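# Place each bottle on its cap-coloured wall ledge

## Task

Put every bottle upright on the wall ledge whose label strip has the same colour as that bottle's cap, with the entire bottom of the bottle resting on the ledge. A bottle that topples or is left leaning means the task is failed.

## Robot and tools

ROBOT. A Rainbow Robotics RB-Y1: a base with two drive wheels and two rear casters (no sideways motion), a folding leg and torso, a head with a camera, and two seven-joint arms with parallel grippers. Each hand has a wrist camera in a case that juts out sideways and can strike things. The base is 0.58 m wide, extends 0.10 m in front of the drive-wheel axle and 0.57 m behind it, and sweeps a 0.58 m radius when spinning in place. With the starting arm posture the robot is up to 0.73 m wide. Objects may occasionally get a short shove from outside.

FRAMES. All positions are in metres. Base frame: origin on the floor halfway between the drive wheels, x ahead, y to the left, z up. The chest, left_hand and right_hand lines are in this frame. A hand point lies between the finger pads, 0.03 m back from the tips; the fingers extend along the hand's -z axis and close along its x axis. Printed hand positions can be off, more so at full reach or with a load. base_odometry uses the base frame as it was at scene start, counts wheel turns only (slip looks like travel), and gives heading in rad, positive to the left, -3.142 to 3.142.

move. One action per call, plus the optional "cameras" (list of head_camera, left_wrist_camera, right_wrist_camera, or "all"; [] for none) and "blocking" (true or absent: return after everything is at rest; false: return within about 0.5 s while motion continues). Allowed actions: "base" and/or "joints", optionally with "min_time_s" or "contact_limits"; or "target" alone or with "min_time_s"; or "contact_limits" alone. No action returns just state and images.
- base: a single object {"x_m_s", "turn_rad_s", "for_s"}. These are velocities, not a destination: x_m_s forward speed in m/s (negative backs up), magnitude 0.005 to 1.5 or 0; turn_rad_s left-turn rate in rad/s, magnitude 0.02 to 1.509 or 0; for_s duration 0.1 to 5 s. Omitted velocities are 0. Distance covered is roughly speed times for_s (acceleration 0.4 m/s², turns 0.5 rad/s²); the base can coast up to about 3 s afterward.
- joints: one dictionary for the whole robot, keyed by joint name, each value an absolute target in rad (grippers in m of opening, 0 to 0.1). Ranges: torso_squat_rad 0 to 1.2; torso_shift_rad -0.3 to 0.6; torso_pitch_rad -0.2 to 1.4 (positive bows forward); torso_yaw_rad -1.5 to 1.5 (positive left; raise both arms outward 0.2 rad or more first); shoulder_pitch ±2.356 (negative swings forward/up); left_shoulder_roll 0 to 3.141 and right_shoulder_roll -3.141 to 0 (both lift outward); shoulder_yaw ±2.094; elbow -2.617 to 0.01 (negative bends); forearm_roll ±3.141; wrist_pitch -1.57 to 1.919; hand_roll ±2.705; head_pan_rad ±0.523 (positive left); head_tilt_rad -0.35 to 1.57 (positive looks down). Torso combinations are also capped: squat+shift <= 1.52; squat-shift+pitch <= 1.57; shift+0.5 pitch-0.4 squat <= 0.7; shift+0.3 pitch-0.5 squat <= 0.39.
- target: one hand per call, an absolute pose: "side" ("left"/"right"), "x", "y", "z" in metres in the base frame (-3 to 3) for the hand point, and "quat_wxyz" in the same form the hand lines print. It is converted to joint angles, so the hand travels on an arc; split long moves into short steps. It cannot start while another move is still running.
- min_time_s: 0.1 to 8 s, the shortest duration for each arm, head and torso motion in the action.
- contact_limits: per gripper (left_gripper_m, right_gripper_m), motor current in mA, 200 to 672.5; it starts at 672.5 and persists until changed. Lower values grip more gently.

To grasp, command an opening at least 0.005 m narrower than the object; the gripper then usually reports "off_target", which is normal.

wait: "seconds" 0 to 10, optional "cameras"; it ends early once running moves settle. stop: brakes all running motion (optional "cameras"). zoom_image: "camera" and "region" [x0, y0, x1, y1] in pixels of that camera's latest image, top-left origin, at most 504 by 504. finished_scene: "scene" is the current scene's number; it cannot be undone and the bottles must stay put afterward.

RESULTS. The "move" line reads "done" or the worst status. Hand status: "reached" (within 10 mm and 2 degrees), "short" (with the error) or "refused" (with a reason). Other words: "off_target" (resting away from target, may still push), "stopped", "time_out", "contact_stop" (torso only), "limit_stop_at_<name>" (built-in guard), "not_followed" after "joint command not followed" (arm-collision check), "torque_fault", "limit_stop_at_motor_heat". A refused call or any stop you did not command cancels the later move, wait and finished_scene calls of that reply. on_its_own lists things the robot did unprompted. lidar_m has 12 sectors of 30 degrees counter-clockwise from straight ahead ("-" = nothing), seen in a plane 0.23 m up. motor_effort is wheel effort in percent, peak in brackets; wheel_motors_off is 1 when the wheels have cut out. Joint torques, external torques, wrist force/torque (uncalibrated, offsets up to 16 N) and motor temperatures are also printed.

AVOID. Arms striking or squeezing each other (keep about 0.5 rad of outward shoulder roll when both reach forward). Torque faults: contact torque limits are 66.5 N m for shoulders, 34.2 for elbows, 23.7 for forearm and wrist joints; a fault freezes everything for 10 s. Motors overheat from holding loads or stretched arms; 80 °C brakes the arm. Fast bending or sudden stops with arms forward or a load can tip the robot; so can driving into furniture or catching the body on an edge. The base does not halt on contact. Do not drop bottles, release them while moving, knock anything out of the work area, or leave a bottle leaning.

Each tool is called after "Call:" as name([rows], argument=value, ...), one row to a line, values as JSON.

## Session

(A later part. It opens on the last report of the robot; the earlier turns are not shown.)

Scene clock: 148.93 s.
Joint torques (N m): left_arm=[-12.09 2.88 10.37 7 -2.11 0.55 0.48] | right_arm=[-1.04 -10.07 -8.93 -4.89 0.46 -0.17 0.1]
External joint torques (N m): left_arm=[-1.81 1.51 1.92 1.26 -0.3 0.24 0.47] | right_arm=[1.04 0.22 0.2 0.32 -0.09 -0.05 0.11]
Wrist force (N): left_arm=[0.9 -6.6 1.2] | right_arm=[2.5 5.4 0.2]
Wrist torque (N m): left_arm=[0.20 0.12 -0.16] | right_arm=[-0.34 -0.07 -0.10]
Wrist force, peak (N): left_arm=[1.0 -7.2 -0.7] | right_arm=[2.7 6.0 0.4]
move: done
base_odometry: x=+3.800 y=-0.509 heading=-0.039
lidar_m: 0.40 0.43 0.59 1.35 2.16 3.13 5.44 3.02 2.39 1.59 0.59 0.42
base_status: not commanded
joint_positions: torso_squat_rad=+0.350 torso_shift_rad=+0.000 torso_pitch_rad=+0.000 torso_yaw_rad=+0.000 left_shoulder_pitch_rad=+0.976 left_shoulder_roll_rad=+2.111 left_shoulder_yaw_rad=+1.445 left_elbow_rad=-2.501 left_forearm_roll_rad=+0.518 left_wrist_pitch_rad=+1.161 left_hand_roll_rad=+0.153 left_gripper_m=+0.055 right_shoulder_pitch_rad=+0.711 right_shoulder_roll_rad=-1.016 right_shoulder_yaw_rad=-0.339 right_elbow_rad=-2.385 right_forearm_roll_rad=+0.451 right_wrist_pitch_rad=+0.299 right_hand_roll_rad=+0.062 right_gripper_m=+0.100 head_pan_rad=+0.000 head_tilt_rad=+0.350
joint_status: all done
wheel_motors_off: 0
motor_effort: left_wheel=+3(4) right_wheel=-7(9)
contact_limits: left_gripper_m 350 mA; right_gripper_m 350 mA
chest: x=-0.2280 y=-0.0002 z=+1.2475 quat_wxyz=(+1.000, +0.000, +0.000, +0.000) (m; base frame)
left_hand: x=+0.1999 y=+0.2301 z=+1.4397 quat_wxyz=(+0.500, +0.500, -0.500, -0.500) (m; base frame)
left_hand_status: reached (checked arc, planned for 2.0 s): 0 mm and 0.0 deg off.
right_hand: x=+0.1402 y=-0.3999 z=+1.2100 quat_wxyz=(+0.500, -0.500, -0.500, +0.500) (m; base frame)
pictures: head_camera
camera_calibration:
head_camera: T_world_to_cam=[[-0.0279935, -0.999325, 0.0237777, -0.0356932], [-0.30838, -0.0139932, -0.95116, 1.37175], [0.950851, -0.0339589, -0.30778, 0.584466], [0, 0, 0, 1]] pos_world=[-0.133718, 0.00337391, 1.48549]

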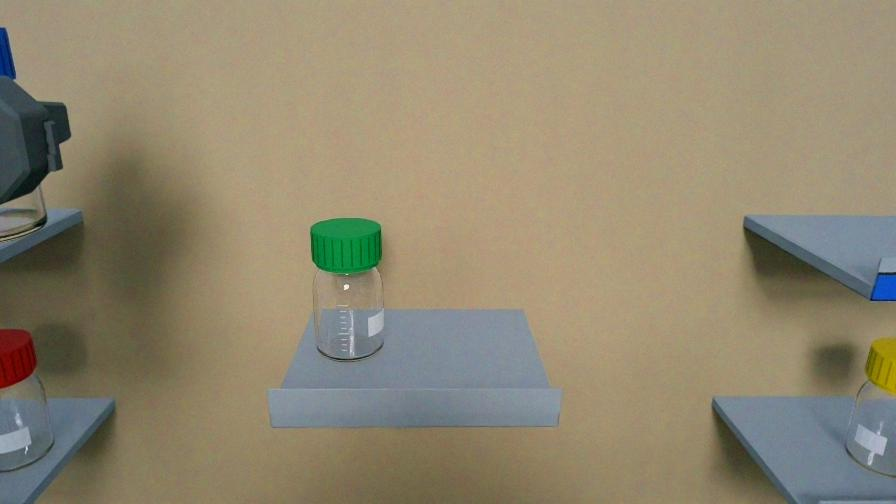

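Call:
move(target={"side": "left", "x": 0.27, "y": 0.09, "z": 1.45, "quat_wxyz": [0.5, 0.5, -0.5, -0.5]}, min_time_s=2, cameras=["head_camera"])

Call:
move(target={"side": "left", "x": 0.295, "y": -0.04, "z": 1.43, "quat_wxyz": [0.5, 0.5, -0.5, -0.5]}, min_time_s=2, cameras=["head_camera", "left_wrist_camera"])

Scene clock: 151.77 s.
Joint torques (N m): left_arm=[-18.17 -4.25 10.91 7.28 -2.05 0.72 0.52] | right_arm=[-0.69 -10.87 -9.87 -4.95 0.62 -0.36 -0.12]
External joint torques (N m): left_arm=[-1.97 1.05 2.04 1.1 -0.16 0.15 0.5] | right_arm=[1.39 -0.57 -0.74 0.26 0.07 -0.24 -0.12]
Wrist force (N): left_arm=[1.1 -6.5 1.2] | right_arm=[3.2 4.5 0.9]
Wrist torque (N m): left_arm=[0.19 0.13 -0.16] | right_arm=[-0.23 0.03 -0.05]
Wrist force, peak (N): left_arm=[1.2 -7.1 1.0] | right_arm=[4.1 5.3 0.5]
move: done
base_odometry: x=+3.800 y=-0.509 heading=-0.039
lidar_m: 0.40 0.41 0.58 1.35 2.16 3.12 5.43 3.03 2.39 1.58 0.58 0.42
base_status: not commanded
joint_positions: torso_squat_rad=+0.350 torso_shift_rad=+0.000 torso_pitch_rad=+0.000 torso_yaw_rad=+0.000 left_shoulder_pitch_rad=+0.961 left_shoulder_roll_rad=+2.753 left_shoulder_yaw_rad=+1.486 left_elbow_rad=-2.091 left_forearm_roll_rad=+0.567 left_wrist_pitch_rad=+1.352 left_hand_roll_rad=+0.285 left_gripper_m=+0.055 right_shoulder_pitch_rad=+0.711 right_shoulder_roll_rad=-1.016 right_shoulder_yaw_rad=-0.339 right_elbow_rad=-2.385 right_forearm_roll_rad=+0.451 right_wrist_pitch_rad=+0.299 right_hand_roll_rad=+0.062 right_gripper_m=+0.100 head_pan_rad=+0.000 head_tilt_rad=+0.350
joint_status: all done
wheel_motors_off: 0
motor_effort: left_wheel=+4(4) right_wheel=-8(8)
contact_limits: left_gripper_m 350 mA; right_gripper_m 350 mA
chest: x=-0.2280 y=-0.0002 z=+1.2475 quat_wxyz=(+1.000, +0.000, +0.000, +0.000) (m; base frame)
left_hand: x=+0.2697 y=+0.0903 z=+1.4497 quat_wxyz=(+0.500, +0.500, -0.500, -0.500) (m; base frame)
left_hand_status: reached (checked arc, planned for 2.0 s): 1 mm and 0.0 deg off.
right_hand: x=+0.1402 y=-0.3999 z=+1.2100 quat_wxyz=(+0.500, -0.500, -0.500, +0.500) (m; base frame)
pictures: head_camera
camera_calibration:
head_camera: T_world_to_cam=[[-0.0279935, -0.999325, 0.0237777, -0.0356932], [-0.30838, -0.0139932, -0.95116, 1.37175], [0.950851, -0.0339589, -0.30778, 0.584466], [0, 0, 0, 1]] pos_world=[-0.133718, 0.00337391, 1.48549]

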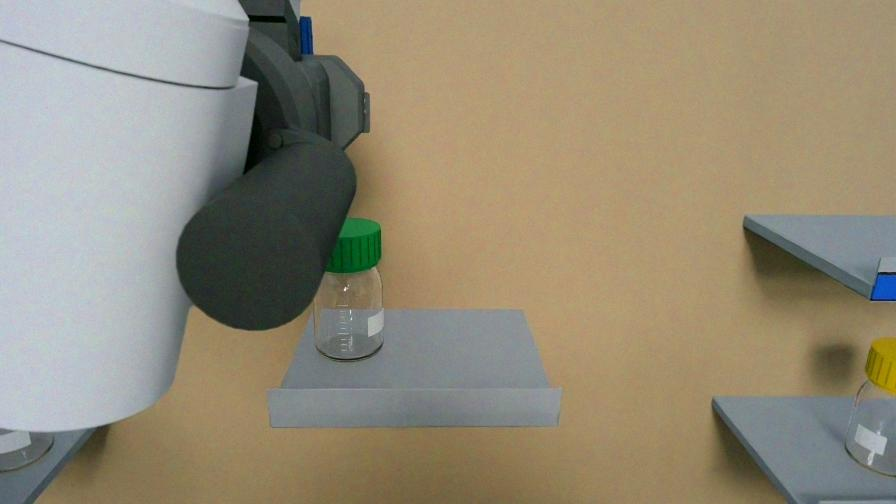

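Scene clock: 154.10 s.
Joint torques (N m): left_arm=[-19.31 -8.9 11.52 7.13 -2.23 0.4 -0.04] | right_arm=[-0.31 -9.49 -9.4 -4.67 0.61 -0.39 -0.11]
External joint torques (N m): left_arm=[-0.78 0.89 2.35 1.18 -0.36 -0.12 -0.05] | right_arm=[1.77 0.8 -0.27 0.55 0.06 -0.26 -0.1]
Wrist force (N): left_arm=[1.2 -6.9 1.1] | right_arm=[3.2 4.5 0.7]
Wrist torque (N m): left_arm=[0.25 0.15 -0.02] | right_arm=[-0.26 0.02 -0.08]
Wrist force, peak (N): left_arm=[1.3 -7.0 1.3] | right_arm=[3.7 5.5 0.7]
move: short
base_odometry: x=+3.800 y=-0.509 heading=-0.039
lidar_m: 0.40 0.42 0.59 1.35 2.17 3.13 5.44 3.03 2.39 1.59 0.58 0.43
base_status: not commanded
joint_positions: torso_squat_rad=+0.350 torso_shift_rad=+0.000 torso_pitch_rad=+0.000 torso_yaw_rad=+0.000 left_shoulder_pitch_rad=+1.019 left_shoulder_roll_rad=+3.141 left_shoulder_yaw_rad=+1.570 left_elbow_rad=-1.746 left_forearm_roll_rad=+0.550 left_wrist_pitch_rad=+1.304 left_hand_roll_rad=+0.259 left_gripper_m=+0.055 right_shoulder_pitch_rad=+0.711 right_shoulder_roll_rad=-1.016 right_shoulder_yaw_rad=-0.339 right_elbow_rad=-2.385 right_forearm_roll_rad=+0.451 right_wrist_pitch_rad=+0.299 right_hand_roll_rad=+0.062 right_gripper_m=+0.100 head_pan_rad=+0.000 head_tilt_rad=+0.350
joint_status: all done
wheel_motors_off: 0
motor_effort: left_wheel=+4(4) right_wheel=-9(9)
contact_limits: left_gripper_m 350 mA; right_gripper_m 350 mA
chest: x=-0.2280 y=-0.0002 z=+1.2475 quat_wxyz=(+1.000, +0.000, +0.000, +0.000) (m; base frame)
left_hand: x=+0.2948 y=-0.0392 z=+1.4302 quat_wxyz=(+0.476, +0.464, -0.523, -0.534) (m; base frame)
left_hand_status: short (checked arc, as near as the solve gets, planned for 2.0 s): 1 mm and 6.8 deg off. The place is met; only the turn is off.
right_hand: x=+0.1402 y=-0.3999 z=+1.2100 quat_wxyz=(+0.500, -0.500, -0.500, +0.500) (m; base frame)
pictures: head_camera, left_wrist_camera
camera_calibration:
head_camera: T_world_to_cam=[[-0.0279935, -0.999325, 0.0237777, -0.0356932], [-0.30838, -0.0139932, -0.95116, 1.37175], [0.950851, -0.0339589, -0.30778, 0.584466], [0, 0, 0, 1]] pos_world=[-0.133718, 0.00337391, 1.48549]
left_wrist_camera: T_world_to_cam=[[-0.151917, -0.988388, -0.00316828, 0.00950123], [-0.480946, 0.0767219, -0.873387, 1.42116], [0.863489, -0.131159, -0.487016, 0.511008], [0, 0, 0, 1]] pos_world=[0.243693, -0.0326198, 1.49012]

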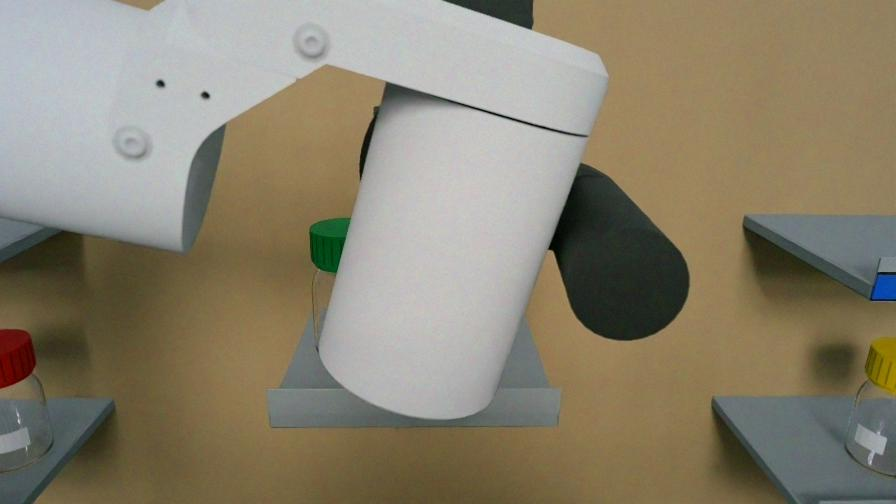

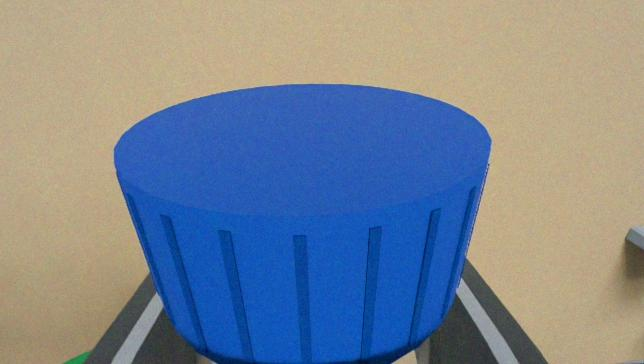

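Call:
move(target={"side": "left", "x": 0.26, "y": 0.10, "z": 1.44, "quat_wxyz": [0.5, 0.5, -0.5, -0.5]}, min_time_s=2, cameras=[])

Call:
move(target={"side": "left", "x": 0.20, "y": 0.205, "z": 1.42, "quat_wxyz": [0.5, 0.5, -0.5, -0.5]}, min_time_s=2, cameras=[])

Call:
move(target={"side": "left", "x": 0.20, "y": 0.205, "z": 1.36, "quat_wxyz": [0.5, 0.5, -0.5, -0.5]}, min_time_s=2, cameras=["head_camera"])

Scene clock: 165.63 s.
Joint torques (N m): left_arm=[-18.39 -5.24 7.75 5.46 -2.3 0.71 0.58] | right_arm=[-0.43 -9.76 -8.94 -4.78 0.57 -0.21 0.02]
External joint torques (N m): left_arm=[-2.51 -0.3 -1.24 -0.37 -0.39 0.14 0.56] | right_arm=[1.65 0.53 0.19 0.43 0.02 -0.08 0.02]
Wrist force (N): left_arm=[1.2 -6.5 1.1] | right_arm=[3.0 4.9 0.8]
Wrist torque (N m): left_arm=[0.20 0.14 -0.16] | right_arm=[-0.30 0.00 -0.08]
Wrist force, peak (N): left_arm=[1.2 -7.1 0.9] | right_arm=[2.9 6.1 0.3]
move: done
base_odometry: x=+3.800 y=-0.509 heading=-0.039
lidar_m: 0.41 0.42 0.58 1.35 2.17 3.13 5.43 3.03 2.39 1.59 0.58 0.41
base_status: not commanded
joint_positions: torso_squat_rad=+0.350 torso_shift_rad=+0.000 torso_pitch_rad=+0.000 torso_yaw_rad=+0.000 left_shoulder_pitch_rad=+1.011 left_shoulder_roll_rad=+2.713 left_shoulder_yaw_rad=+1.523 left_elbow_rad=-2.163 left_forearm_roll_rad=+0.535 left_wrist_pitch_rad=+1.393 left_hand_roll_rad=+0.285 left_gripper_m=+0.055 right_shoulder_pitch_rad=+0.711 right_shoulder_roll_rad=-1.016 right_shoulder_yaw_rad=-0.339 right_elbow_rad=-2.385 right_forearm_roll_rad=+0.451 right_wrist_pitch_rad=+0.299 right_hand_roll_rad=+0.062 right_gripper_m=+0.100 head_pan_rad=+0.000 head_tilt_rad=+0.350
joint_status: all done
wheel_motors_off: 0
motor_effort: left_wheel=+4(4) right_wheel=-7(9)
contact_limits: left_gripper_m 350 mA; right_gripper_m 350 mA
chest: x=-0.2280 y=-0.0002 z=+1.2475 quat_wxyz=(+1.000, +0.000, +0.000, +0.000) (m; base frame)
left_hand: x=+0.2600 y=+0.0998 z=+1.4400 quat_wxyz=(+0.500, +0.500, -0.500, -0.500) (m; base frame)
left_hand_status: reached (checked arc, planned for 2.0 s): 0 mm and 0.0 deg off.
right_hand: x=+0.1402 y=-0.3999 z=+1.2100 quat_wxyz=(+0.500, -0.500, -0.500, +0.500) (m; base frame)
pictures: none
No camera images: "cameras" was empty.

Scene clock: 167.97 s.
Joint torques (N m): left_arm=[-11.69 -0.76 7.03 5.13 -2.3 0.39 0.11] | right_arm=[-0.79 -10.25 -9.34 -4.76 0.55 -0.32 -0.11]
External joint torques (N m): left_arm=[-0.44 -0.54 -1.25 -0.24 -0.42 -0.13 0.1] | right_arm=[1.29 0.04 -0.21 0.46 0.01 -0.2 -0.1]
Wrist force (N): left_arm=[0.9 -6.7 1.2] | right_arm=[3.3 4.9 0.5]
Wrist torque (N m): left_arm=[0.21 0.12 -0.03] | right_arm=[-0.34 0.07 -0.08]
Wrist force, peak (N): left_arm=[1.0 -7.1 1.2] | right_arm=[4.0 5.6 1.4]
move: done
base_odometry: x=+3.800 y=-0.509 heading=-0.039
lidar_m: 0.40 0.42 0.58 1.35 2.16 3.13 5.43 3.03 2.39 1.59 0.59 0.43
base_status: not commanded
joint_positions: torso_squat_rad=+0.350 torso_shift_rad=+0.000 torso_pitch_rad=+0.000 torso_yaw_rad=+0.000 left_shoulder_pitch_rad=+1.040 left_shoulder_roll_rad=+2.238 left_shoulder_yaw_rad=+1.468 left_elbow_rad=-2.537 left_forearm_roll_rad=+0.451 left_wrist_pitch_rad=+1.300 left_hand_roll_rad=+0.254 left_gripper_m=+0.055 right_shoulder_pitch_rad=+0.711 right_shoulder_roll_rad=-1.016 right_shoulder_yaw_rad=-0.339 right_elbow_rad=-2.385 right_forearm_roll_rad=+0.451 right_wrist_pitch_rad=+0.299 right_hand_roll_rad=+0.062 right_gripper_m=+0.100 head_pan_rad=+0.000 head_tilt_rad=+0.350
joint_status: all done
wheel_motors_off: 0
motor_effort: left_wheel=+4(4) right_wheel=-6(8)
contact_limits: left_gripper_m 350 mA; right_gripper_m 350 mA
chest: x=-0.2280 y=-0.0002 z=+1.2475 quat_wxyz=(+1.000, +0.000, +0.000, +0.000) (m; base frame)
left_hand: x=+0.2000 y=+0.2042 z=+1.4200 quat_wxyz=(+0.501, +0.501, -0.499, -0.499) (m; base frame)
left_hand_status: reached (checked arc, planned for 2.0 s): 1 mm and 0.2 deg off.
right_hand: x=+0.1402 y=-0.3999 z=+1.2100 quat_wxyz=(+0.500, -0.500, -0.500, +0.500) (m; base frame)
pictures: none
No camera images: "cameras" was empty.

Scene clock: 170.30 s.
Joint torques (N m): left_arm=[-12.04 0.13 6.44 2.74 -2.18 1.05 0.53] | right_arm=[-1.08 -10.21 -8.41 -4.83 0.56 -0.23 -0.1]
External joint torques (N m): left_arm=[-0.11 1.75 -1.82 -0.71 -0.35 0.27 0.52] | right_arm=[1.01 0.08 0.72 0.38 0.02 -0.1 -0.09]
Wrist force (N): left_arm=[1.2 -6.6 1.3] | right_arm=[3.2 4.9 0.4]
Wrist torque (N m): left_arm=[0.20 0.17 -0.16] | right_arm=[-0.28 0.06 -0.07]
Wrist force, peak (N): left_arm=[1.3 -7.2 1.1] | right_arm=[2.8 5.9 0.5]
move: done
base_odometry: x=+3.800 y=-0.509 heading=-0.039
lidar_m: 0.40 0.43 0.58 1.35 2.17 3.12 5.43 3.03 2.39 1.59 0.57 0.42
base_status: not commanded
joint_positions: torso_squat_rad=+0.350 torso_shift_rad=+0.000 torso_pitch_rad=+0.000 torso_yaw_rad=+0.000 left_shoulder_pitch_rad=+1.189 left_shoulder_roll_rad=+2.299 left_shoulder_yaw_rad=+1.360 left_elbow_rad=-2.611 left_forearm_roll_rad=+0.192 left_wrist_pitch_rad=+1.395 left_hand_roll_rad=+0.397 left_gripper_m=+0.055 right_shoulder_pitch_rad=+0.711 right_shoulder_roll_rad=-1.016 right_shoulder_yaw_rad=-0.339 right_elbow_rad=-2.385 right_forearm_roll_rad=+0.451 right_wrist_pitch_rad=+0.299 right_hand_roll_rad=+0.062 right_gripper_m=+0.100 head_pan_rad=+0.000 head_tilt_rad=+0.350
joint_status: all done
wheel_motors_off: 0
motor_effort: left_wheel=+4(5) right_wheel=-7(9)
contact_limits: left_gripper_m 350 mA; right_gripper_m 350 mA
chest: x=-0.2280 y=-0.0002 z=+1.2475 quat_wxyz=(+1.000, +0.000, +0.000, +0.000) (m; base frame)
left_hand: x=+0.1993 y=+0.2045 z=+1.3604 quat_wxyz=(+0.501, +0.497, -0.500, -0.502) (m; base frame)
left_hand_status: reached (checked arc, planned for 2.0 s): 1 mm and 0.4 deg off.
right_hand: x=+0.1402 y=-0.3999 z=+1.2100 quat_wxyz=(+0.500, -0.500, -0.500, +0.500) (m; base frame)
pictures: head_camera
camera_calibration:
head_camera: T_world_to_cam=[[-0.0279935, -0.999325, 0.0237777, -0.0356932], [-0.30838, -0.0139932, -0.95116, 1.37175], [0.950851, -0.0339589, -0.30778, 0.584466], [0, 0, 0, 1]] pos_world=[-0.133718, 0.00337391, 1.48549]

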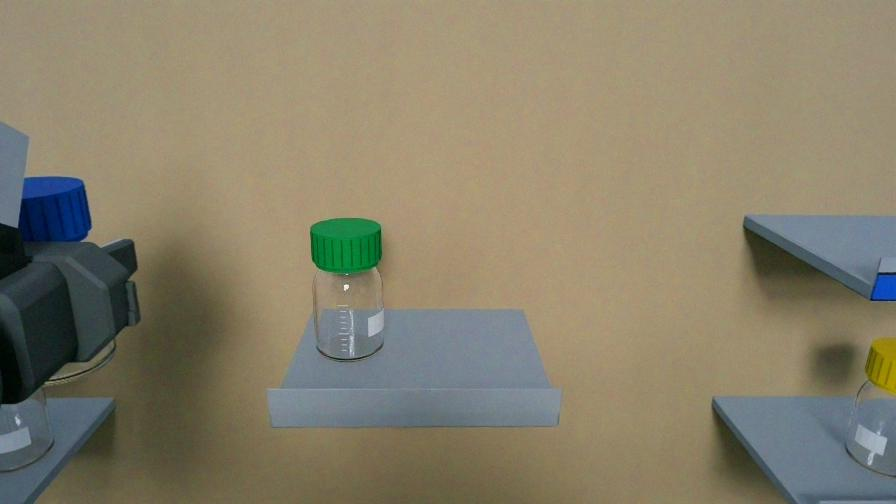

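Call:
move(target={"side": "left", "x": 0.18, "y": 0.28, "z": 1.41, "quat_wxyz": [0.5, 0.5, -0.5, -0.5]}, min_time_s=1.5, cameras=[])

Call:
move(target={"side": "left", "x": 0.155, "y": 0.38, "z": 1.40, "quat_wxyz": [0.5, 0.5, -0.5, -0.5]}, min_time_s=1.5, cameras=[])

Call:
move(target={"side": "left", "x": 0.13, "y": 0.40, "z": 1.32, "quat_wxyz": [0.5, 0.5, -0.5, -0.5]}, min_time_s=1.5, cameras=[])

Call:
move(target={"side": "left", "x": 0.125, "y": 0.38, "z": 1.24, "quat_wxyz": [0.5, 0.5, -0.5, -0.5]}, min_time_s=1.5, cameras=["head_camera"])

Scene clock: 174.13 s.
Joint torques (N m): left_arm=[-9.69 2.07 11.1 5.54 -1.83 0.36 0.13] | right_arm=[-1.03 -9.78 -9.32 -4.7 0.4 -0.38 -0.16]
External joint torques (N m): left_arm=[-1.76 -0.05 2.57 0.93 -0.17 0.06 0.12] | right_arm=[1.06 0.51 -0.19 0.52 -0.15 -0.25 -0.16]
Wrist force (N): left_arm=[1.0 -6.7 1.0] | right_arm=[3.3 5.5 1.5]
Wrist torque (N m): left_arm=[0.20 0.13 -0.04] | right_arm=[-0.35 0.08 -0.02]
Wrist force, peak (N): left_arm=[0.8 -7.1 1.4] | right_arm=[4.2 5.2 0.5]
move: done
base_odometry: x=+3.800 y=-0.509 heading=-0.039
lidar_m: 0.40 0.42 0.58 1.35 2.16 3.12 5.43 3.03 2.40 1.59 0.58 0.42
base_status: not commanded
joint_positions: torso_squat_rad=+0.350 torso_shift_rad=+0.000 torso_pitch_rad=+0.000 torso_yaw_rad=+0.000 left_shoulder_pitch_rad=+1.103 left_shoulder_roll_rad=+1.864 left_shoulder_yaw_rad=+1.409 left_elbow_rad=-2.599 left_forearm_roll_rad=+0.353 left_wrist_pitch_rad=+1.011 left_hand_roll_rad=+0.149 left_gripper_m=+0.055 right_shoulder_pitch_rad=+0.711 right_shoulder_roll_rad=-1.016 right_shoulder_yaw_rad=-0.339 right_elbow_rad=-2.385 right_forearm_roll_rad=+0.451 right_wrist_pitch_rad=+0.299 right_hand_roll_rad=+0.062 right_gripper_m=+0.100 head_pan_rad=+0.000 head_tilt_rad=+0.350
joint_status: all done
wheel_motors_off: 0
motor_effort: left_wheel=+4(4) right_wheel=-7(8)
contact_limits: left_gripper_m 350 mA; right_gripper_m 350 mA
chest: x=-0.2280 y=-0.0002 z=+1.2475 quat_wxyz=(+1.000, +0.000, +0.000, +0.000) (m; base frame)
left_hand: x=+0.1796 y=+0.2793 z=+1.4103 quat_wxyz=(+0.499, +0.502, -0.503, -0.496) (m; base frame)
left_hand_status: reached (checked arc, planned for 1.5 s): 1 mm and 0.6 deg off.
right_hand: x=+0.1402 y=-0.3999 z=+1.2100 quat_wxyz=(+0.500, -0.500, -0.500, +0.500) (m; base frame)
pictures: none
No camera images: "cameras" was empty.

Scene clock: 175.97 s.
Joint torques (N m): left_arm=[-4.33 4.12 8.32 3.9 -0.98 -0.26 0.14] | right_arm=[-1.25 -10.35 -8.84 -4.61 0.58 -0.32 -0.22]
External joint torques (N m): left_arm=[-0.33 0.45 -1.19 0.66 -0.07 -0.14 0.13] | right_arm=[0.83 -0.06 0.29 0.61 0.04 -0.19 -0.21]
Wrist force (N): left_arm=[0.9 -6.5 1.2] | right_arm=[2.7 4.2 0.2]
Wrist torque (N m): left_arm=[0.18 0.12 -0.03] | right_arm=[-0.19 -0.01 -0.10]
Wrist force, peak (N): left_arm=[0.7 -7.1 1.3] | right_arm=[3.5 5.6 1.4]
move: done
base_odometry: x=+3.800 y=-0.509 heading=-0.039
lidar_m: 0.41 0.42 0.59 1.35 2.17 3.13 5.43 3.03 2.39 1.59 0.58 0.42
base_status: not commanded
joint_positions: torso_squat_rad=+0.350 torso_shift_rad=+0.000 torso_pitch_rad=+0.000 torso_yaw_rad=+0.000 left_shoulder_pitch_rad=+1.198 left_shoulder_roll_rad=+1.466 left_shoulder_yaw_rad=+1.362 left_elbow_rad=-2.485 left_forearm_roll_rad=+0.361 left_wrist_pitch_rad=+0.521 left_hand_roll_rad=-0.059 left_gripper_m=+0.055 right_shoulder_pitch_rad=+0.711 right_shoulder_roll_rad=-1.016 right_shoulder_yaw_rad=-0.339 right_elbow_rad=-2.385 right_forearm_roll_rad=+0.451 right_wrist_pitch_rad=+0.299 right_hand_roll_rad=+0.062 right_gripper_m=+0.100 head_pan_rad=+0.000 head_tilt_rad=+0.350
joint_status: all done
wheel_motors_off: 0
motor_effort: left_wheel=+4(4) right_wheel=-7(8)
contact_limits: left_gripper_m 350 mA; right_gripper_m 350 mA
chest: x=-0.2280 y=-0.0002 z=+1.2475 quat_wxyz=(+1.000, +0.000, +0.000, +0.000) (m; base frame)
left_hand: x=+0.1544 y=+0.3798 z=+1.4009 quat_wxyz=(+0.499, +0.503, -0.501, -0.496) (m; base frame)
left_hand_status: reached (checked arc, planned for 1.5 s): 1 mm and 0.6 deg off.
right_hand: x=+0.1402 y=-0.3999 z=+1.2100 quat_wxyz=(+0.500, -0.500, -0.500, +0.500) (m; base frame)
pictures: none
No camera images: "cameras" was empty.

Scene clock: 177.80 s.
Joint torques (N m): left_arm=[-3.93 6.18 8.47 -1.12 -0.88 -0.04 0.53] | right_arm=[-0.91 -10 -9.08 -4.7 0.44 -0.2 -0.05]
External joint torques (N m): left_arm=[-1.81 -0.15 -1.09 -0.78 -0.19 -0.08 0.52] | right_arm=[1.17 0.3 0.05 0.52 -0.11 -0.07 -0.04]
Wrist force (N): left_arm=[0.8 -6.5 1.6] | right_arm=[3.3 4.7 0.2]
Wrist torque (N m): left_arm=[0.19 0.09 -0.15] | right_arm=[-0.26 0.06 -0.06]
Wrist force, peak (N): left_arm=[1.0 -7.1 1.0] | right_arm=[3.6 5.8 0.7]
move: done
base_odometry: x=+3.800 y=-0.509 heading=-0.039
lidar_m: 0.40 0.42 0.58 1.35 2.16 3.13 5.44 3.03 2.39 1.59 0.58 0.42
base_status: not commanded
joint_positions: torso_squat_rad=+0.350 torso_shift_rad=+0.000 torso_pitch_rad=+0.000 torso_yaw_rad=+0.000 left_shoulder_pitch_rad=+1.058 left_shoulder_roll_rad=+1.262 left_shoulder_yaw_rad=+0.926 left_elbow_rad=-2.527 left_forearm_roll_rad=-0.055 left_wrist_pitch_rad=+0.395 left_hand_roll_rad=+0.024 left_gripper_m=+0.055 right_shoulder_pitch_rad=+0.711 right_shoulder_roll_rad=-1.016 right_shoulder_yaw_rad=-0.339 right_elbow_rad=-2.385 right_forearm_roll_rad=+0.451 right_wrist_pitch_rad=+0.299 right_hand_roll_rad=+0.062 right_gripper_m=+0.100 head_pan_rad=+0.000 head_tilt_rad=+0.350
joint_status: all done
wheel_motors_off: 0
motor_effort: left_wheel=+4(5) right_wheel=-7(8)
contact_limits: left_gripper_m 350 mA; right_gripper_m 350 mA
chest: x=-0.2280 y=-0.0002 z=+1.2475 quat_wxyz=(+1.000, +0.000, +0.000, +0.000) (m; base frame)
left_hand: x=+0.1300 y=+0.4000 z=+1.3200 quat_wxyz=(+0.500, +0.500, -0.500, -0.500) (m; base frame)
left_hand_status: reached (checked arc, planned for 1.5 s): 0 mm and 0.0 deg off.
right_hand: x=+0.1402 y=-0.3999 z=+1.2100 quat_wxyz=(+0.500, -0.500, -0.500, +0.500) (m; base frame)
pictures: none
No camera images: "cameras" was empty.

Scene clock: 179.63 s.
Joint torques (N m): left_arm=[-3.26 8.45 7.42 -5.39 -1 0.11 0.12] | right_arm=[-1.28 -10 -9 -5.03 0.56 -0.32 -0.15]
External joint torques (N m): left_arm=[-1.38 -0.01 -1.4 -0.95 -0.28 0.12 0.1] | right_arm=[0.8 0.29 0.12 0.19 0.01 -0.19 -0.15]
Wrist force (N): left_arm=[0.9 -6.8 1.2] | right_arm=[3.0 5.2 1.0]
Wrist torque (N m): left_arm=[0.22 0.12 -0.01] | right_arm=[-0.32 0.03 -0.06]
Wrist force, peak (N): left_arm=[1.1 -7.0 1.1] | right_arm=[3.3 5.6 1.0]
move: done
base_odometry: x=+3.800 y=-0.509 heading=-0.039
lidar_m: 0.40 0.43 0.59 1.35 2.16 3.13 5.44 3.03 2.39 1.59 0.58 0.43
base_status: not commanded
joint_positions: torso_squat_rad=+0.350 torso_shift_rad=+0.000 torso_pitch_rad=+0.000 torso_yaw_rad=+0.000 left_shoulder_pitch_rad=+0.826 left_shoulder_roll_rad=+1.095 left_shoulder_yaw_rad=+0.439 left_elbow_rad=-2.531 left_forearm_roll_rad=-0.417 left_wrist_pitch_rad=+0.413 left_hand_roll_rad=-0.004 left_gripper_m=+0.055 right_shoulder_pitch_rad=+0.711 right_shoulder_roll_rad=-1.016 right_shoulder_yaw_rad=-0.339 right_elbow_rad=-2.385 right_forearm_roll_rad=+0.451 right_wrist_pitch_rad=+0.299 right_hand_roll_rad=+0.062 right_gripper_m=+0.100 head_pan_rad=+0.000 head_tilt_rad=+0.350
joint_status: all done
wheel_motors_off: 0
motor_effort: left_wheel=+4(5) right_wheel=-7(9)
contact_limits: left_gripper_m 350 mA; right_gripper_m 350 mA
chest: x=-0.2280 y=-0.0002 z=+1.2475 quat_wxyz=(+1.000, +0.000, +0.000, +0.000) (m; base frame)
left_hand: x=+0.1250 y=+0.3801 z=+1.2400 quat_wxyz=(+0.500, +0.500, -0.500, -0.500) (m; base frame)
left_hand_status: reached (checked arc, planned for 1.5 s): 0 mm and 0.0 deg off.
right_hand: x=+0.1402 y=-0.3999 z=+1.2100 quat_wxyz=(+0.500, -0.500, -0.500, +0.500) (m; base frame)
pictures: head_camera
camera_calibration:
head_camera: T_world_to_cam=[[-0.0279935, -0.999325, 0.0237777, -0.0356932], [-0.30838, -0.0139932, -0.95116, 1.37175], [0.950851, -0.0339589, -0.30778, 0.584466], [0, 0, 0, 1]] pos_world=[-0.133718, 0.00337391, 1.48549]

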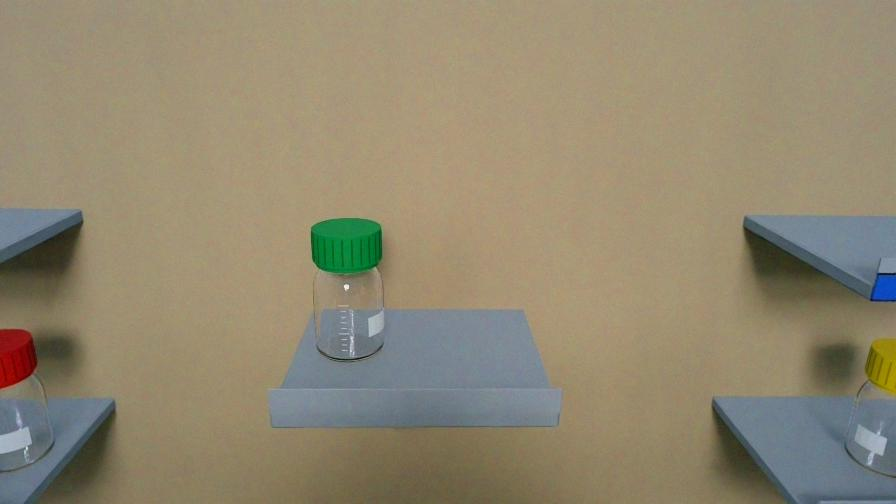

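Call:
move(cameras=["head_camera", "left_wrist_camera"])

Scene clock: 181.87 s.
Joint torques (N m): left_arm=[-3.39 8.49 7.46 -5.41 -1.04 -0.03 -0.04] | right_arm=[-0.43 -10.51 -9.23 -4.72 0.46 -0.19 -0.16]
External joint torques (N m): left_arm=[-1.52 0.03 -1.36 -0.96 -0.33 -0.03 -0.05] | right_arm=[1.65 -0.22 -0.1 0.5 -0.09 -0.07 -0.15]
Motor temperatures (°C): left_arm=[34 39 33 39 35 42 39] | right_arm=[33 36 34 35 35 33 43]
Wrist force (N): left_arm=[0.9 -6.3 1.1] | right_arm=[2.7 5.2 0.2]
Wrist torque (N m): left_arm=[0.17 0.12 -0.04] | right_arm=[-0.33 -0.03 -0.09]
Wrist force, peak (N): left_arm=[1.0 -7.1 1.0] | right_arm=[3.5 5.3 0.8]
base_odometry: x=+3.800 y=-0.509 heading=-0.039
lidar_m: 0.40 0.42 0.59 1.35 2.16 3.14 5.44 3.03 2.40 1.59 0.59 0.42
base_status: not commanded
joint_positions: torso_squat_rad=+0.350 torso_shift_rad=+0.000 torso_pitch_rad=+0.000 torso_yaw_rad=+0.000 left_shoulder_pitch_rad=+0.826 left_shoulder_roll_rad=+1.095 left_shoulder_yaw_rad=+0.439 left_elbow_rad=-2.531 left_forearm_roll_rad=-0.417 left_wrist_pitch_rad=+0.413 left_hand_roll_rad=-0.004 left_gripper_m=+0.055 right_shoulder_pitch_rad=+0.711 right_shoulder_roll_rad=-1.016 right_shoulder_yaw_rad=-0.339 right_elbow_rad=-2.385 right_forearm_roll_rad=+0.451 right_wrist_pitch_rad=+0.299 right_hand_roll_rad=+0.062 right_gripper_m=+0.100 head_pan_rad=+0.000 head_tilt_rad=+0.350
joint_status: all done
wheel_motors_off: 0
motor_effort: left_wheel=+3(5) right_wheel=-6(9)
contact_limits: left_gripper_m 350 mA; right_gripper_m 350 mA
chest: x=-0.2280 y=-0.0002 z=+1.2475 quat_wxyz=(+1.000, +0.000, +0.000, +0.000) (m; base frame)
left_hand: x=+0.1250 y=+0.3801 z=+1.2400 quat_wxyz=(+0.500, +0.500, -0.500, -0.500) (m; base frame)
left_hand_status: reached (checked arc, planned for 1.5 s): 0 mm and 0.0 deg off.
right_hand: x=+0.1402 y=-0.3999 z=+1.2100 quat_wxyz=(+0.500, -0.500, -0.500, +0.500) (m; base frame)
pictures: head_camera, left_wrist_camera
camera_calibration:
head_camera: T_world_to_cam=[[-0.0279935, -0.999325, 0.0237777, -0.0356932], [-0.30838, -0.0139932, -0.95116, 1.37175], [0.950851, -0.0339589, -0.30778, 0.584466], [0, 0, 0, 1]] pos_world=[-0.133718, 0.00337391, 1.48549]
left_wrist_camera: T_world_to_cam=[[-0.0358521, -0.999343, -0.00537956, 0.389922], [-0.467081, 0.0215152, -0.883953, 1.17362], [0.883488, -0.0291789, -0.467545, 0.554643], [0, 0, 0, 1]] pos_world=[0.0721341, 0.380599, 1.29884]

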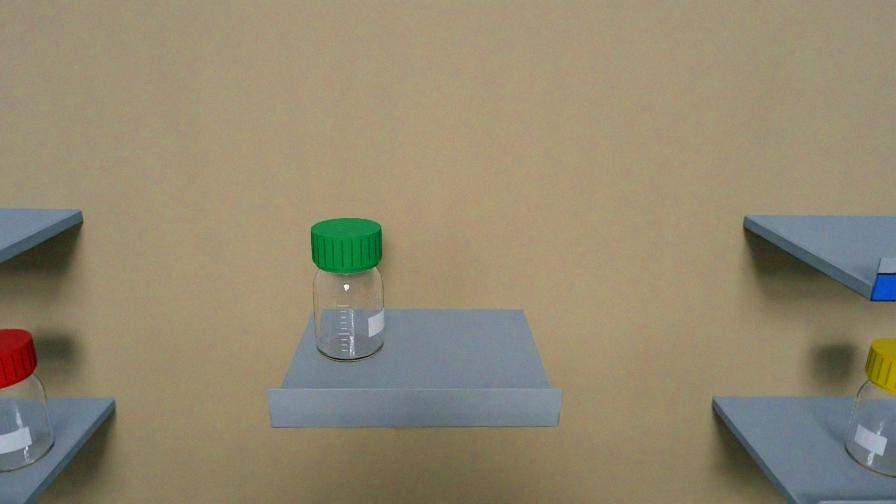

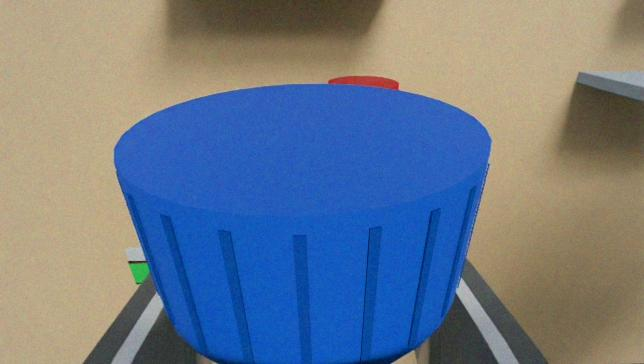

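Call:
move(target={"side":"left","x":0.14,"y":0.28,"z":1.26,"quat_wxyz":[0.5,0.5,-0.5,-0.5]}, min_time_s=1.5, cameras=["head_camera"])

Scene clock: 184.53 s.
Joint torques (N m): left_arm=[-5.37 8.52 5.74 -7.4 -1.34 -0.09 -0.06] | right_arm=[-0.96 -10.59 -9.33 -4.69 0.55 -0.33 0.01]
External joint torques (N m): left_arm=[-1.25 -0.16 -1.72 -1.02 -0.4 0.09 -0.07] | right_arm=[1.12 -0.29 -0.2 0.53 0 -0.21 0.02]
Wrist force (N): left_arm=[1.0 -6.9 2.4] | right_arm=[3.4 4.6 0.8]
Wrist torque (N m): left_arm=[0.25 0.10 -0.04] | right_arm=[-0.23 0.05 -0.08]
Wrist force, peak (N): left_arm=[0.7 -7.2 2.0] | right_arm=[3.8 5.6 0.5]
move: short
base_odometry: x=+3.800 y=-0.509 heading=-0.039
lidar_m: 0.40 0.42 0.59 1.35 2.16 3.13 5.43 3.03 2.39 1.59 0.58 0.42
base_status: not commanded
joint_positions: torso_squat_rad=+0.350 torso_shift_rad=+0.000 torso_pitch_rad=+0.000 torso_yaw_rad=+0.000 left_shoulder_pitch_rad=+0.476 left_shoulder_roll_rad=+1.028 left_shoulder_yaw_rad=+0.049 left_elbow_rad=-2.617 left_forearm_roll_rad=-0.596 left_wrist_pitch_rad=+0.543 left_hand_roll_rad=-0.109 left_gripper_m=+0.055 right_shoulder_pitch_rad=+0.711 right_shoulder_roll_rad=-1.016 right_shoulder_yaw_rad=-0.339 right_elbow_rad=-2.385 right_forearm_roll_rad=+0.451 right_wrist_pitch_rad=+0.299 right_hand_roll_rad=+0.062 right_gripper_m=+0.100 head_pan_rad=+0.000 head_tilt_rad=+0.350
joint_status: all done
wheel_motors_off: 0
motor_effort: left_wheel=+4(4) right_wheel=-8(9)
contact_limits: left_gripper_m 350 mA; right_gripper_m 350 mA
chest: x=-0.2280 y=-0.0002 z=+1.2475 quat_wxyz=(+1.000, +0.000, +0.000, +0.000) (m; base frame)
left_hand: x=+0.1407 y=+0.2805 z=+1.2596 quat_wxyz=(+0.425, +0.502, -0.569, -0.493) (m; base frame)
left_hand_status: short (checked arc, as near as the solve gets, planned for 1.5 s): 1 mm and 11.7 deg off. The place is met; only the turn is off.
right_hand: x=+0.1402 y=-0.3999 z=+1.2100 quat_wxyz=(+0.500, -0.500, -0.500, +0.500) (m; base frame)
pictures: head_camera
camera_calibration:
head_camera: T_world_to_cam=[[-0.0279935, -0.999325, 0.0237777, -0.0356932], [-0.30838, -0.0139932, -0.95116, 1.37175], [0.950851, -0.0339589, -0.30778, 0.584466], [0, 0, 0, 1]] pos_world=[-0.133718, 0.00337391, 1.48549]

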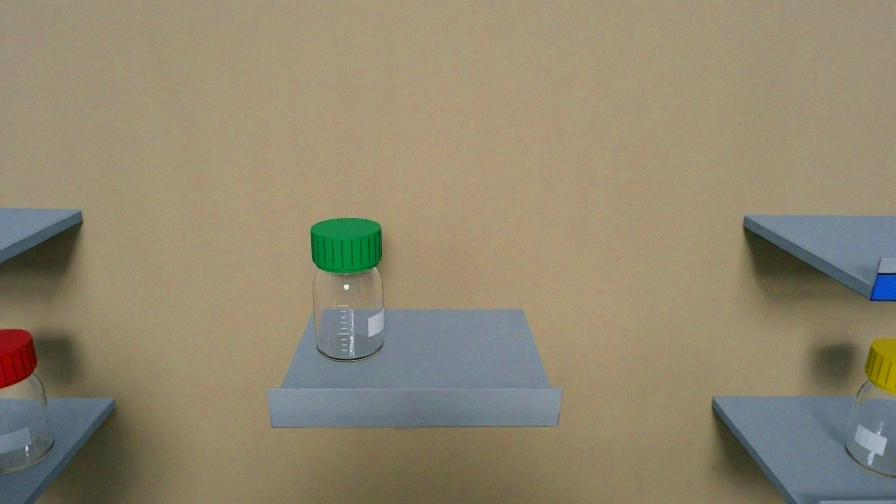

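Call:
move(target={"side":"left","x":0.165,"y":0.15,"z":1.30,"quat_wxyz":[0.5,0.5,-0.5,-0.5]}, min_time_s=2, cameras=["head_camera", "left_wrist_camera"])

Scene clock: 187.40 s.
Joint torques (N m): left_arm=[-12.7 0.86 2.53 -6.41 -1.53 -2 0.25] | right_arm=[-0.56 -10.15 -9.22 -4.74 0.68 -0.36 -0.18]
External joint torques (N m): left_arm=[-1.43 0.18 -1.56 -0.97 -0.32 -0.37 0.24] | right_arm=[1.52 0.14 -0.1 0.47 0.13 -0.24 -0.17]
Wrist force (N): left_arm=[0.8 -6.5 1.5] | right_arm=[2.8 4.1 0.5]
Wrist torque (N m): left_arm=[0.18 0.09 -0.02] | right_arm=[-0.22 -0.03 -0.07]
Wrist force, peak (N): left_arm=[0.6 -6.9 2.8] | right_arm=[3.4 5.7 0.4]
move: short
base_odometry: x=+3.800 y=-0.509 heading=-0.039
lidar_m: 0.40 0.42 0.59 1.35 2.17 3.13 5.43 3.03 2.39 1.59 0.58 0.43
base_status: not commanded
joint_positions: torso_squat_rad=+0.350 torso_shift_rad=+0.000 torso_pitch_rad=+0.000 torso_yaw_rad=+0.000 left_shoulder_pitch_rad=-0.408 left_shoulder_roll_rad=+0.337 left_shoulder_yaw_rad=-0.624 left_elbow_rad=-2.617 left_forearm_roll_rad=-0.714 left_wrist_pitch_rad=+1.580 left_hand_roll_rad=-0.933 left_gripper_m=+0.055 right_shoulder_pitch_rad=+0.711 right_shoulder_roll_rad=-1.016 right_shoulder_yaw_rad=-0.339 right_elbow_rad=-2.385 right_forearm_roll_rad=+0.451 right_wrist_pitch_rad=+0.299 right_hand_roll_rad=+0.062 right_gripper_m=+0.100 head_pan_rad=+0.000 head_tilt_rad=+0.350
joint_status: all done
wheel_motors_off: 0
motor_effort: left_wheel=+3(4) right_wheel=-7(8)
contact_limits: left_gripper_m 350 mA; right_gripper_m 350 mA
chest: x=-0.2280 y=-0.0002 z=+1.2475 quat_wxyz=(+1.000, +0.000, +0.000, +0.000) (m; base frame)
left_hand: x=+0.1659 y=+0.1496 z=+1.2998 quat_wxyz=(+0.519, +0.547, -0.478, -0.451) (m; base frame)
left_hand_status: short (checked arc, as near as the solve gets, planned for 2.0 s): 1 mm and 8.5 deg off. The place is met; only the turn is off.
right_hand: x=+0.1402 y=-0.3999 z=+1.2100 quat_wxyz=(+0.500, -0.500, -0.500, +0.500) (m; base frame)
pictures: head_camera, left_wrist_camera
camera_calibration:
head_camera: T_world_to_cam=[[-0.0279935, -0.999325, 0.0237777, -0.0356932], [-0.30838, -0.0139932, -0.95116, 1.37175], [0.950851, -0.0339589, -0.30778, 0.584466], [0, 0, 0, 1]] pos_world=[-0.133718, 0.00337391, 1.48549]
left_wrist_camera: T_world_to_cam=[[0.101981, -0.994781, -0.00331774, 0.135157], [-0.416496, -0.0396684, -0.908272, 1.28285], [0.9034, 0.0940086, -0.418368, 0.454089], [0, 0, 0, 1]] pos_world=[0.110296, 0.142652, 1.3556]

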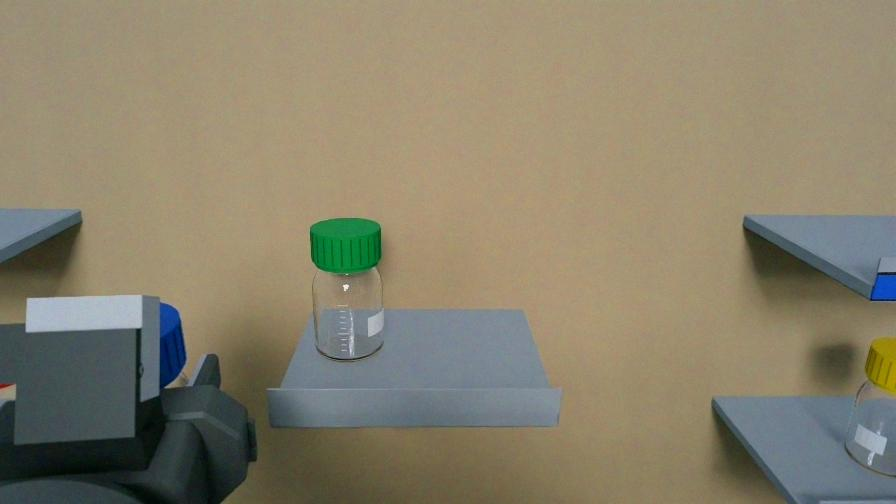

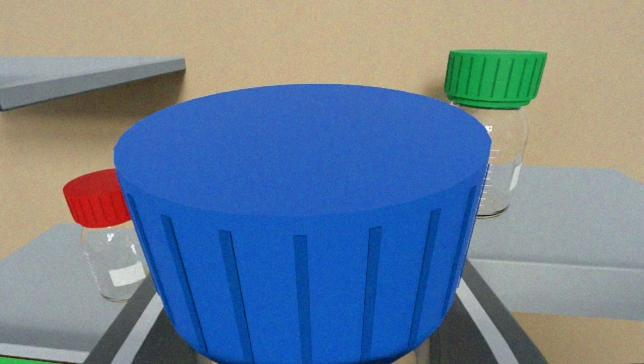

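Call:
move(target={"side":"left","x":0.175,"y":0.05,"z":1.34,"quat_wxyz":[0.5,0.5,-0.5,-0.5]}, min_time_s=1.8, cameras=["head_camera", "left_wrist_camera"])

Call:
move(target={"side":"left","x":0.18,"y":-0.04,"z":1.34,"quat_wxyz":[0.5,0.5,-0.5,-0.5]}, min_time_s=1.5, cameras=["head_camera", "left_wrist_camera"])

Scene clock: 190.27 s.
Joint torques (N m): left_arm=[-15.16 -1.9 1.86 -3.66 -1.04 -1.94 -0.04] | right_arm=[-0.62 -10.28 -9.56 -4.94 0.68 -0.22 -0.11]
External joint torques (N m): left_arm=[-1.89 0.04 -2.03 0.6 -0.05 -0.15 -0.06] | right_arm=[1.46 0.01 -0.44 0.28 0.13 -0.09 -0.1]
Wrist force (N): left_arm=[0.9 -6.6 1.1] | right_arm=[3.4 5.1 1.0]
Wrist torque (N m): left_arm=[0.19 0.10 -0.03] | right_arm=[-0.31 0.06 -0.06]
Wrist force, peak (N): left_arm=[1.0 -6.9 1.6] | right_arm=[3.3 5.6 -0.4]
move: done
base_odometry: x=+3.800 y=-0.509 heading=-0.039
lidar_m: 0.40 0.43 0.59 1.35 2.16 3.13 5.44 3.03 2.39 1.59 0.58 0.43
base_status: not commanded
joint_positions: torso_squat_rad=+0.350 torso_shift_rad=+0.000 torso_pitch_rad=+0.000 torso_yaw_rad=+0.000 left_shoulder_pitch_rad=-0.705 left_shoulder_roll_rad=+0.060 left_shoulder_yaw_rad=-0.643 left_elbow_rad=-2.440 left_forearm_roll_rad=-0.658 left_wrist_pitch_rad=+1.724 left_hand_roll_rad=-1.065 left_gripper_m=+0.055 right_shoulder_pitch_rad=+0.711 right_shoulder_roll_rad=-1.016 right_shoulder_yaw_rad=-0.339 right_elbow_rad=-2.385 right_forearm_roll_rad=+0.451 right_wrist_pitch_rad=+0.299 right_hand_roll_rad=+0.062 right_gripper_m=+0.100 head_pan_rad=+0.000 head_tilt_rad=+0.350
joint_status: all done
wheel_motors_off: 0
motor_effort: left_wheel=+4(4) right_wheel=-7(8)
contact_limits: left_gripper_m 350 mA; right_gripper_m 350 mA
chest: x=-0.2280 y=-0.0002 z=+1.2475 quat_wxyz=(+1.000, +0.000, +0.000, +0.000) (m; base frame)
left_hand: x=+0.1746 y=+0.0503 z=+1.3399 quat_wxyz=(+0.500, +0.500, -0.500, -0.500) (m; base frame)
left_hand_status: reached (checked arc, planned for 1.8 s): 0 mm and 0.0 deg off.
right_hand: x=+0.1402 y=-0.3999 z=+1.2100 quat_wxyz=(+0.500, -0.500, -0.500, +0.500) (m; base frame)
pictures: head_camera, left_wrist_camera
camera_calibration:
head_camera: T_world_to_cam=[[-0.0279935, -0.999325, 0.0237777, -0.0356932], [-0.30838, -0.0139932, -0.95116, 1.37175], [0.950851, -0.0339589, -0.30778, 0.584466], [0, 0, 0, 1]] pos_world=[-0.133718, 0.00337391, 1.48549]
left_wrist_camera: T_world_to_cam=[[-0.0364214, -0.999325, -0.00476342, 0.0619573], [-0.466682, 0.0212232, -0.884171, 1.29237], [0.883675, -0.0299797, -0.46714, 0.547311], [0, 0, 0, 1]] pos_world=[0.121737, 0.0508955, 1.39864]

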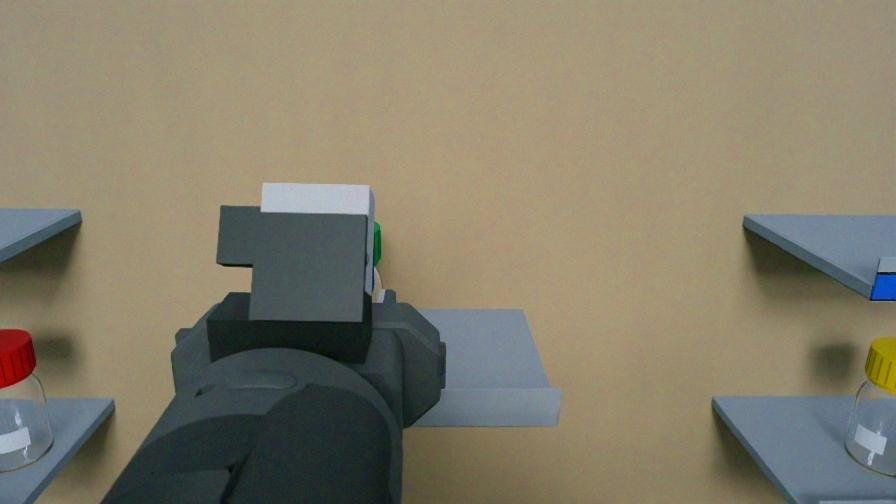

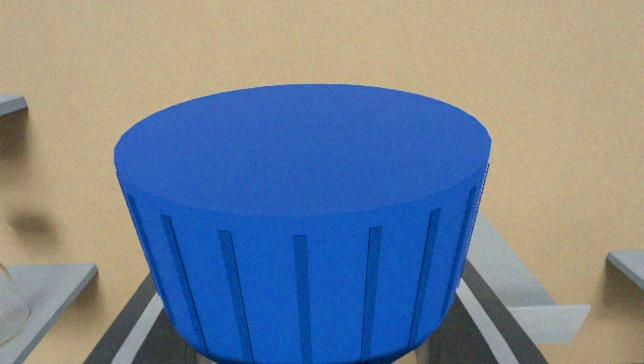

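Scene clock: 192.10 s.
Joint torques (N m): left_arm=[-16.49 -2.03 4.36 -4.19 -1.89 -1.56 0.43] | right_arm=[-0.87 -10.13 -8.97 -4.73 0.7 -0.14 -0.13]
External joint torques (N m): left_arm=[-1.85 -0.35 -2.05 0.31 -0.47 -0.12 0.42] | right_arm=[1.21 0.16 0.15 0.48 0.16 -0.02 -0.12]
Wrist force (N): left_arm=[1.0 -6.9 1.3] | right_arm=[2.2 4.5 0.3]
Wrist torque (N m): left_arm=[0.22 0.13 -0.16] | right_arm=[-0.27 -0.06 -0.05]
Wrist force, peak (N): left_arm=[1.2 -7.1 0.9] | right_arm=[3.3 6.1 0.6]
move: done
base_odometry: x=+3.800 y=-0.509 heading=-0.039
lidar_m: 0.41 0.42 0.59 1.35 2.16 3.12 5.43 3.03 2.39 1.59 0.58 0.42
base_status: not commanded
joint_positions: torso_squat_rad=+0.350 torso_shift_rad=+0.000 torso_pitch_rad=+0.000 torso_yaw_rad=+0.000 left_shoulder_pitch_rad=-0.982 left_shoulder_roll_rad=+0.000 left_shoulder_yaw_rad=-0.817 left_elbow_rad=-2.123 left_forearm_roll_rad=-0.671 left_wrist_pitch_rad=+1.835 left_hand_roll_rad=-0.789 left_gripper_m=+0.055 right_shoulder_pitch_rad=+0.711 right_shoulder_roll_rad=-1.016 right_shoulder_yaw_rad=-0.339 right_elbow_rad=-2.385 right_forearm_roll_rad=+0.451 right_wrist_pitch_rad=+0.299 right_hand_roll_rad=+0.062 right_gripper_m=+0.100 head_pan_rad=+0.000 head_tilt_rad=+0.350
joint_status: all done
wheel_motors_off: 0
motor_effort: left_wheel=+4(5) right_wheel=-6(8)
contact_limits: left_gripper_m 350 mA; right_gripper_m 350 mA
chest: x=-0.2280 y=-0.0002 z=+1.2475 quat_wxyz=(+1.000, +0.000, +0.000, +0.000) (m; base frame)
left_hand: x=+0.1799 y=-0.0394 z=+1.3402 quat_wxyz=(+0.499, +0.500, -0.501, -0.500) (m; base frame)
left_hand_status: reached (checked arc, planned for 1.5 s): 1 mm and 0.1 deg off.
right_hand: x=+0.1402 y=-0.3999 z=+1.2100 quat_wxyz=(+0.500, -0.500, -0.500, +0.500) (m; base frame)
pictures: head_camera, left_wrist_camera
camera_calibration:
head_camera: T_world_to_cam=[[-0.0279935, -0.999325, 0.0237777, -0.0356932], [-0.30838, -0.0139932, -0.95116, 1.37175], [0.950851, -0.0339589, -0.30778, 0.584466], [0, 0, 0, 1]] pos_world=[-0.133718, 0.00337391, 1.48549]
left_wrist_camera: T_world_to_cam=[[-0.0364197, -0.999323, -0.00528324, -0.026766], [-0.464889, 0.021622, -0.885105, 1.29793], [0.88462, -0.0297792, -0.465361, 0.537602], [0, 0, 0, 1]] pos_world=[0.126846, -0.0388024, 1.39884]

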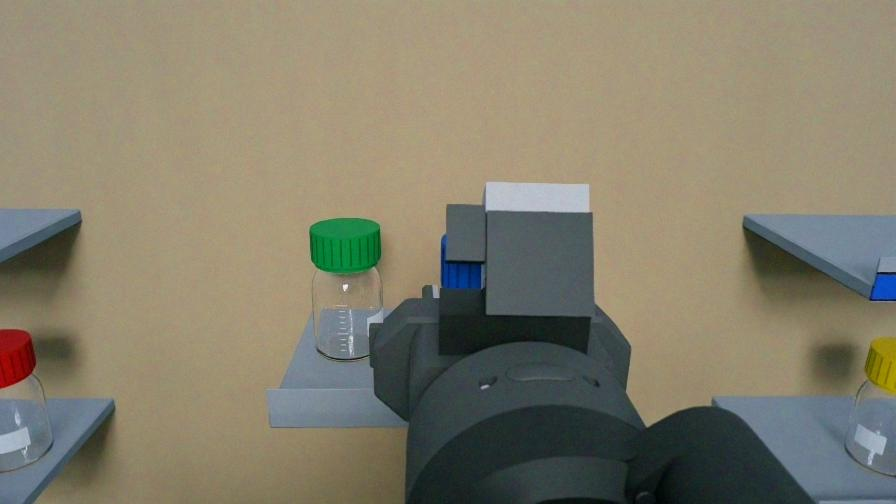

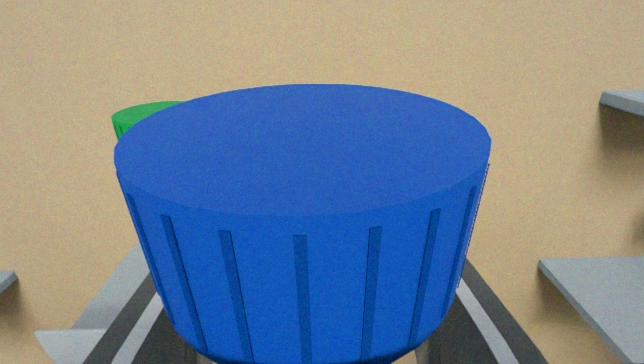

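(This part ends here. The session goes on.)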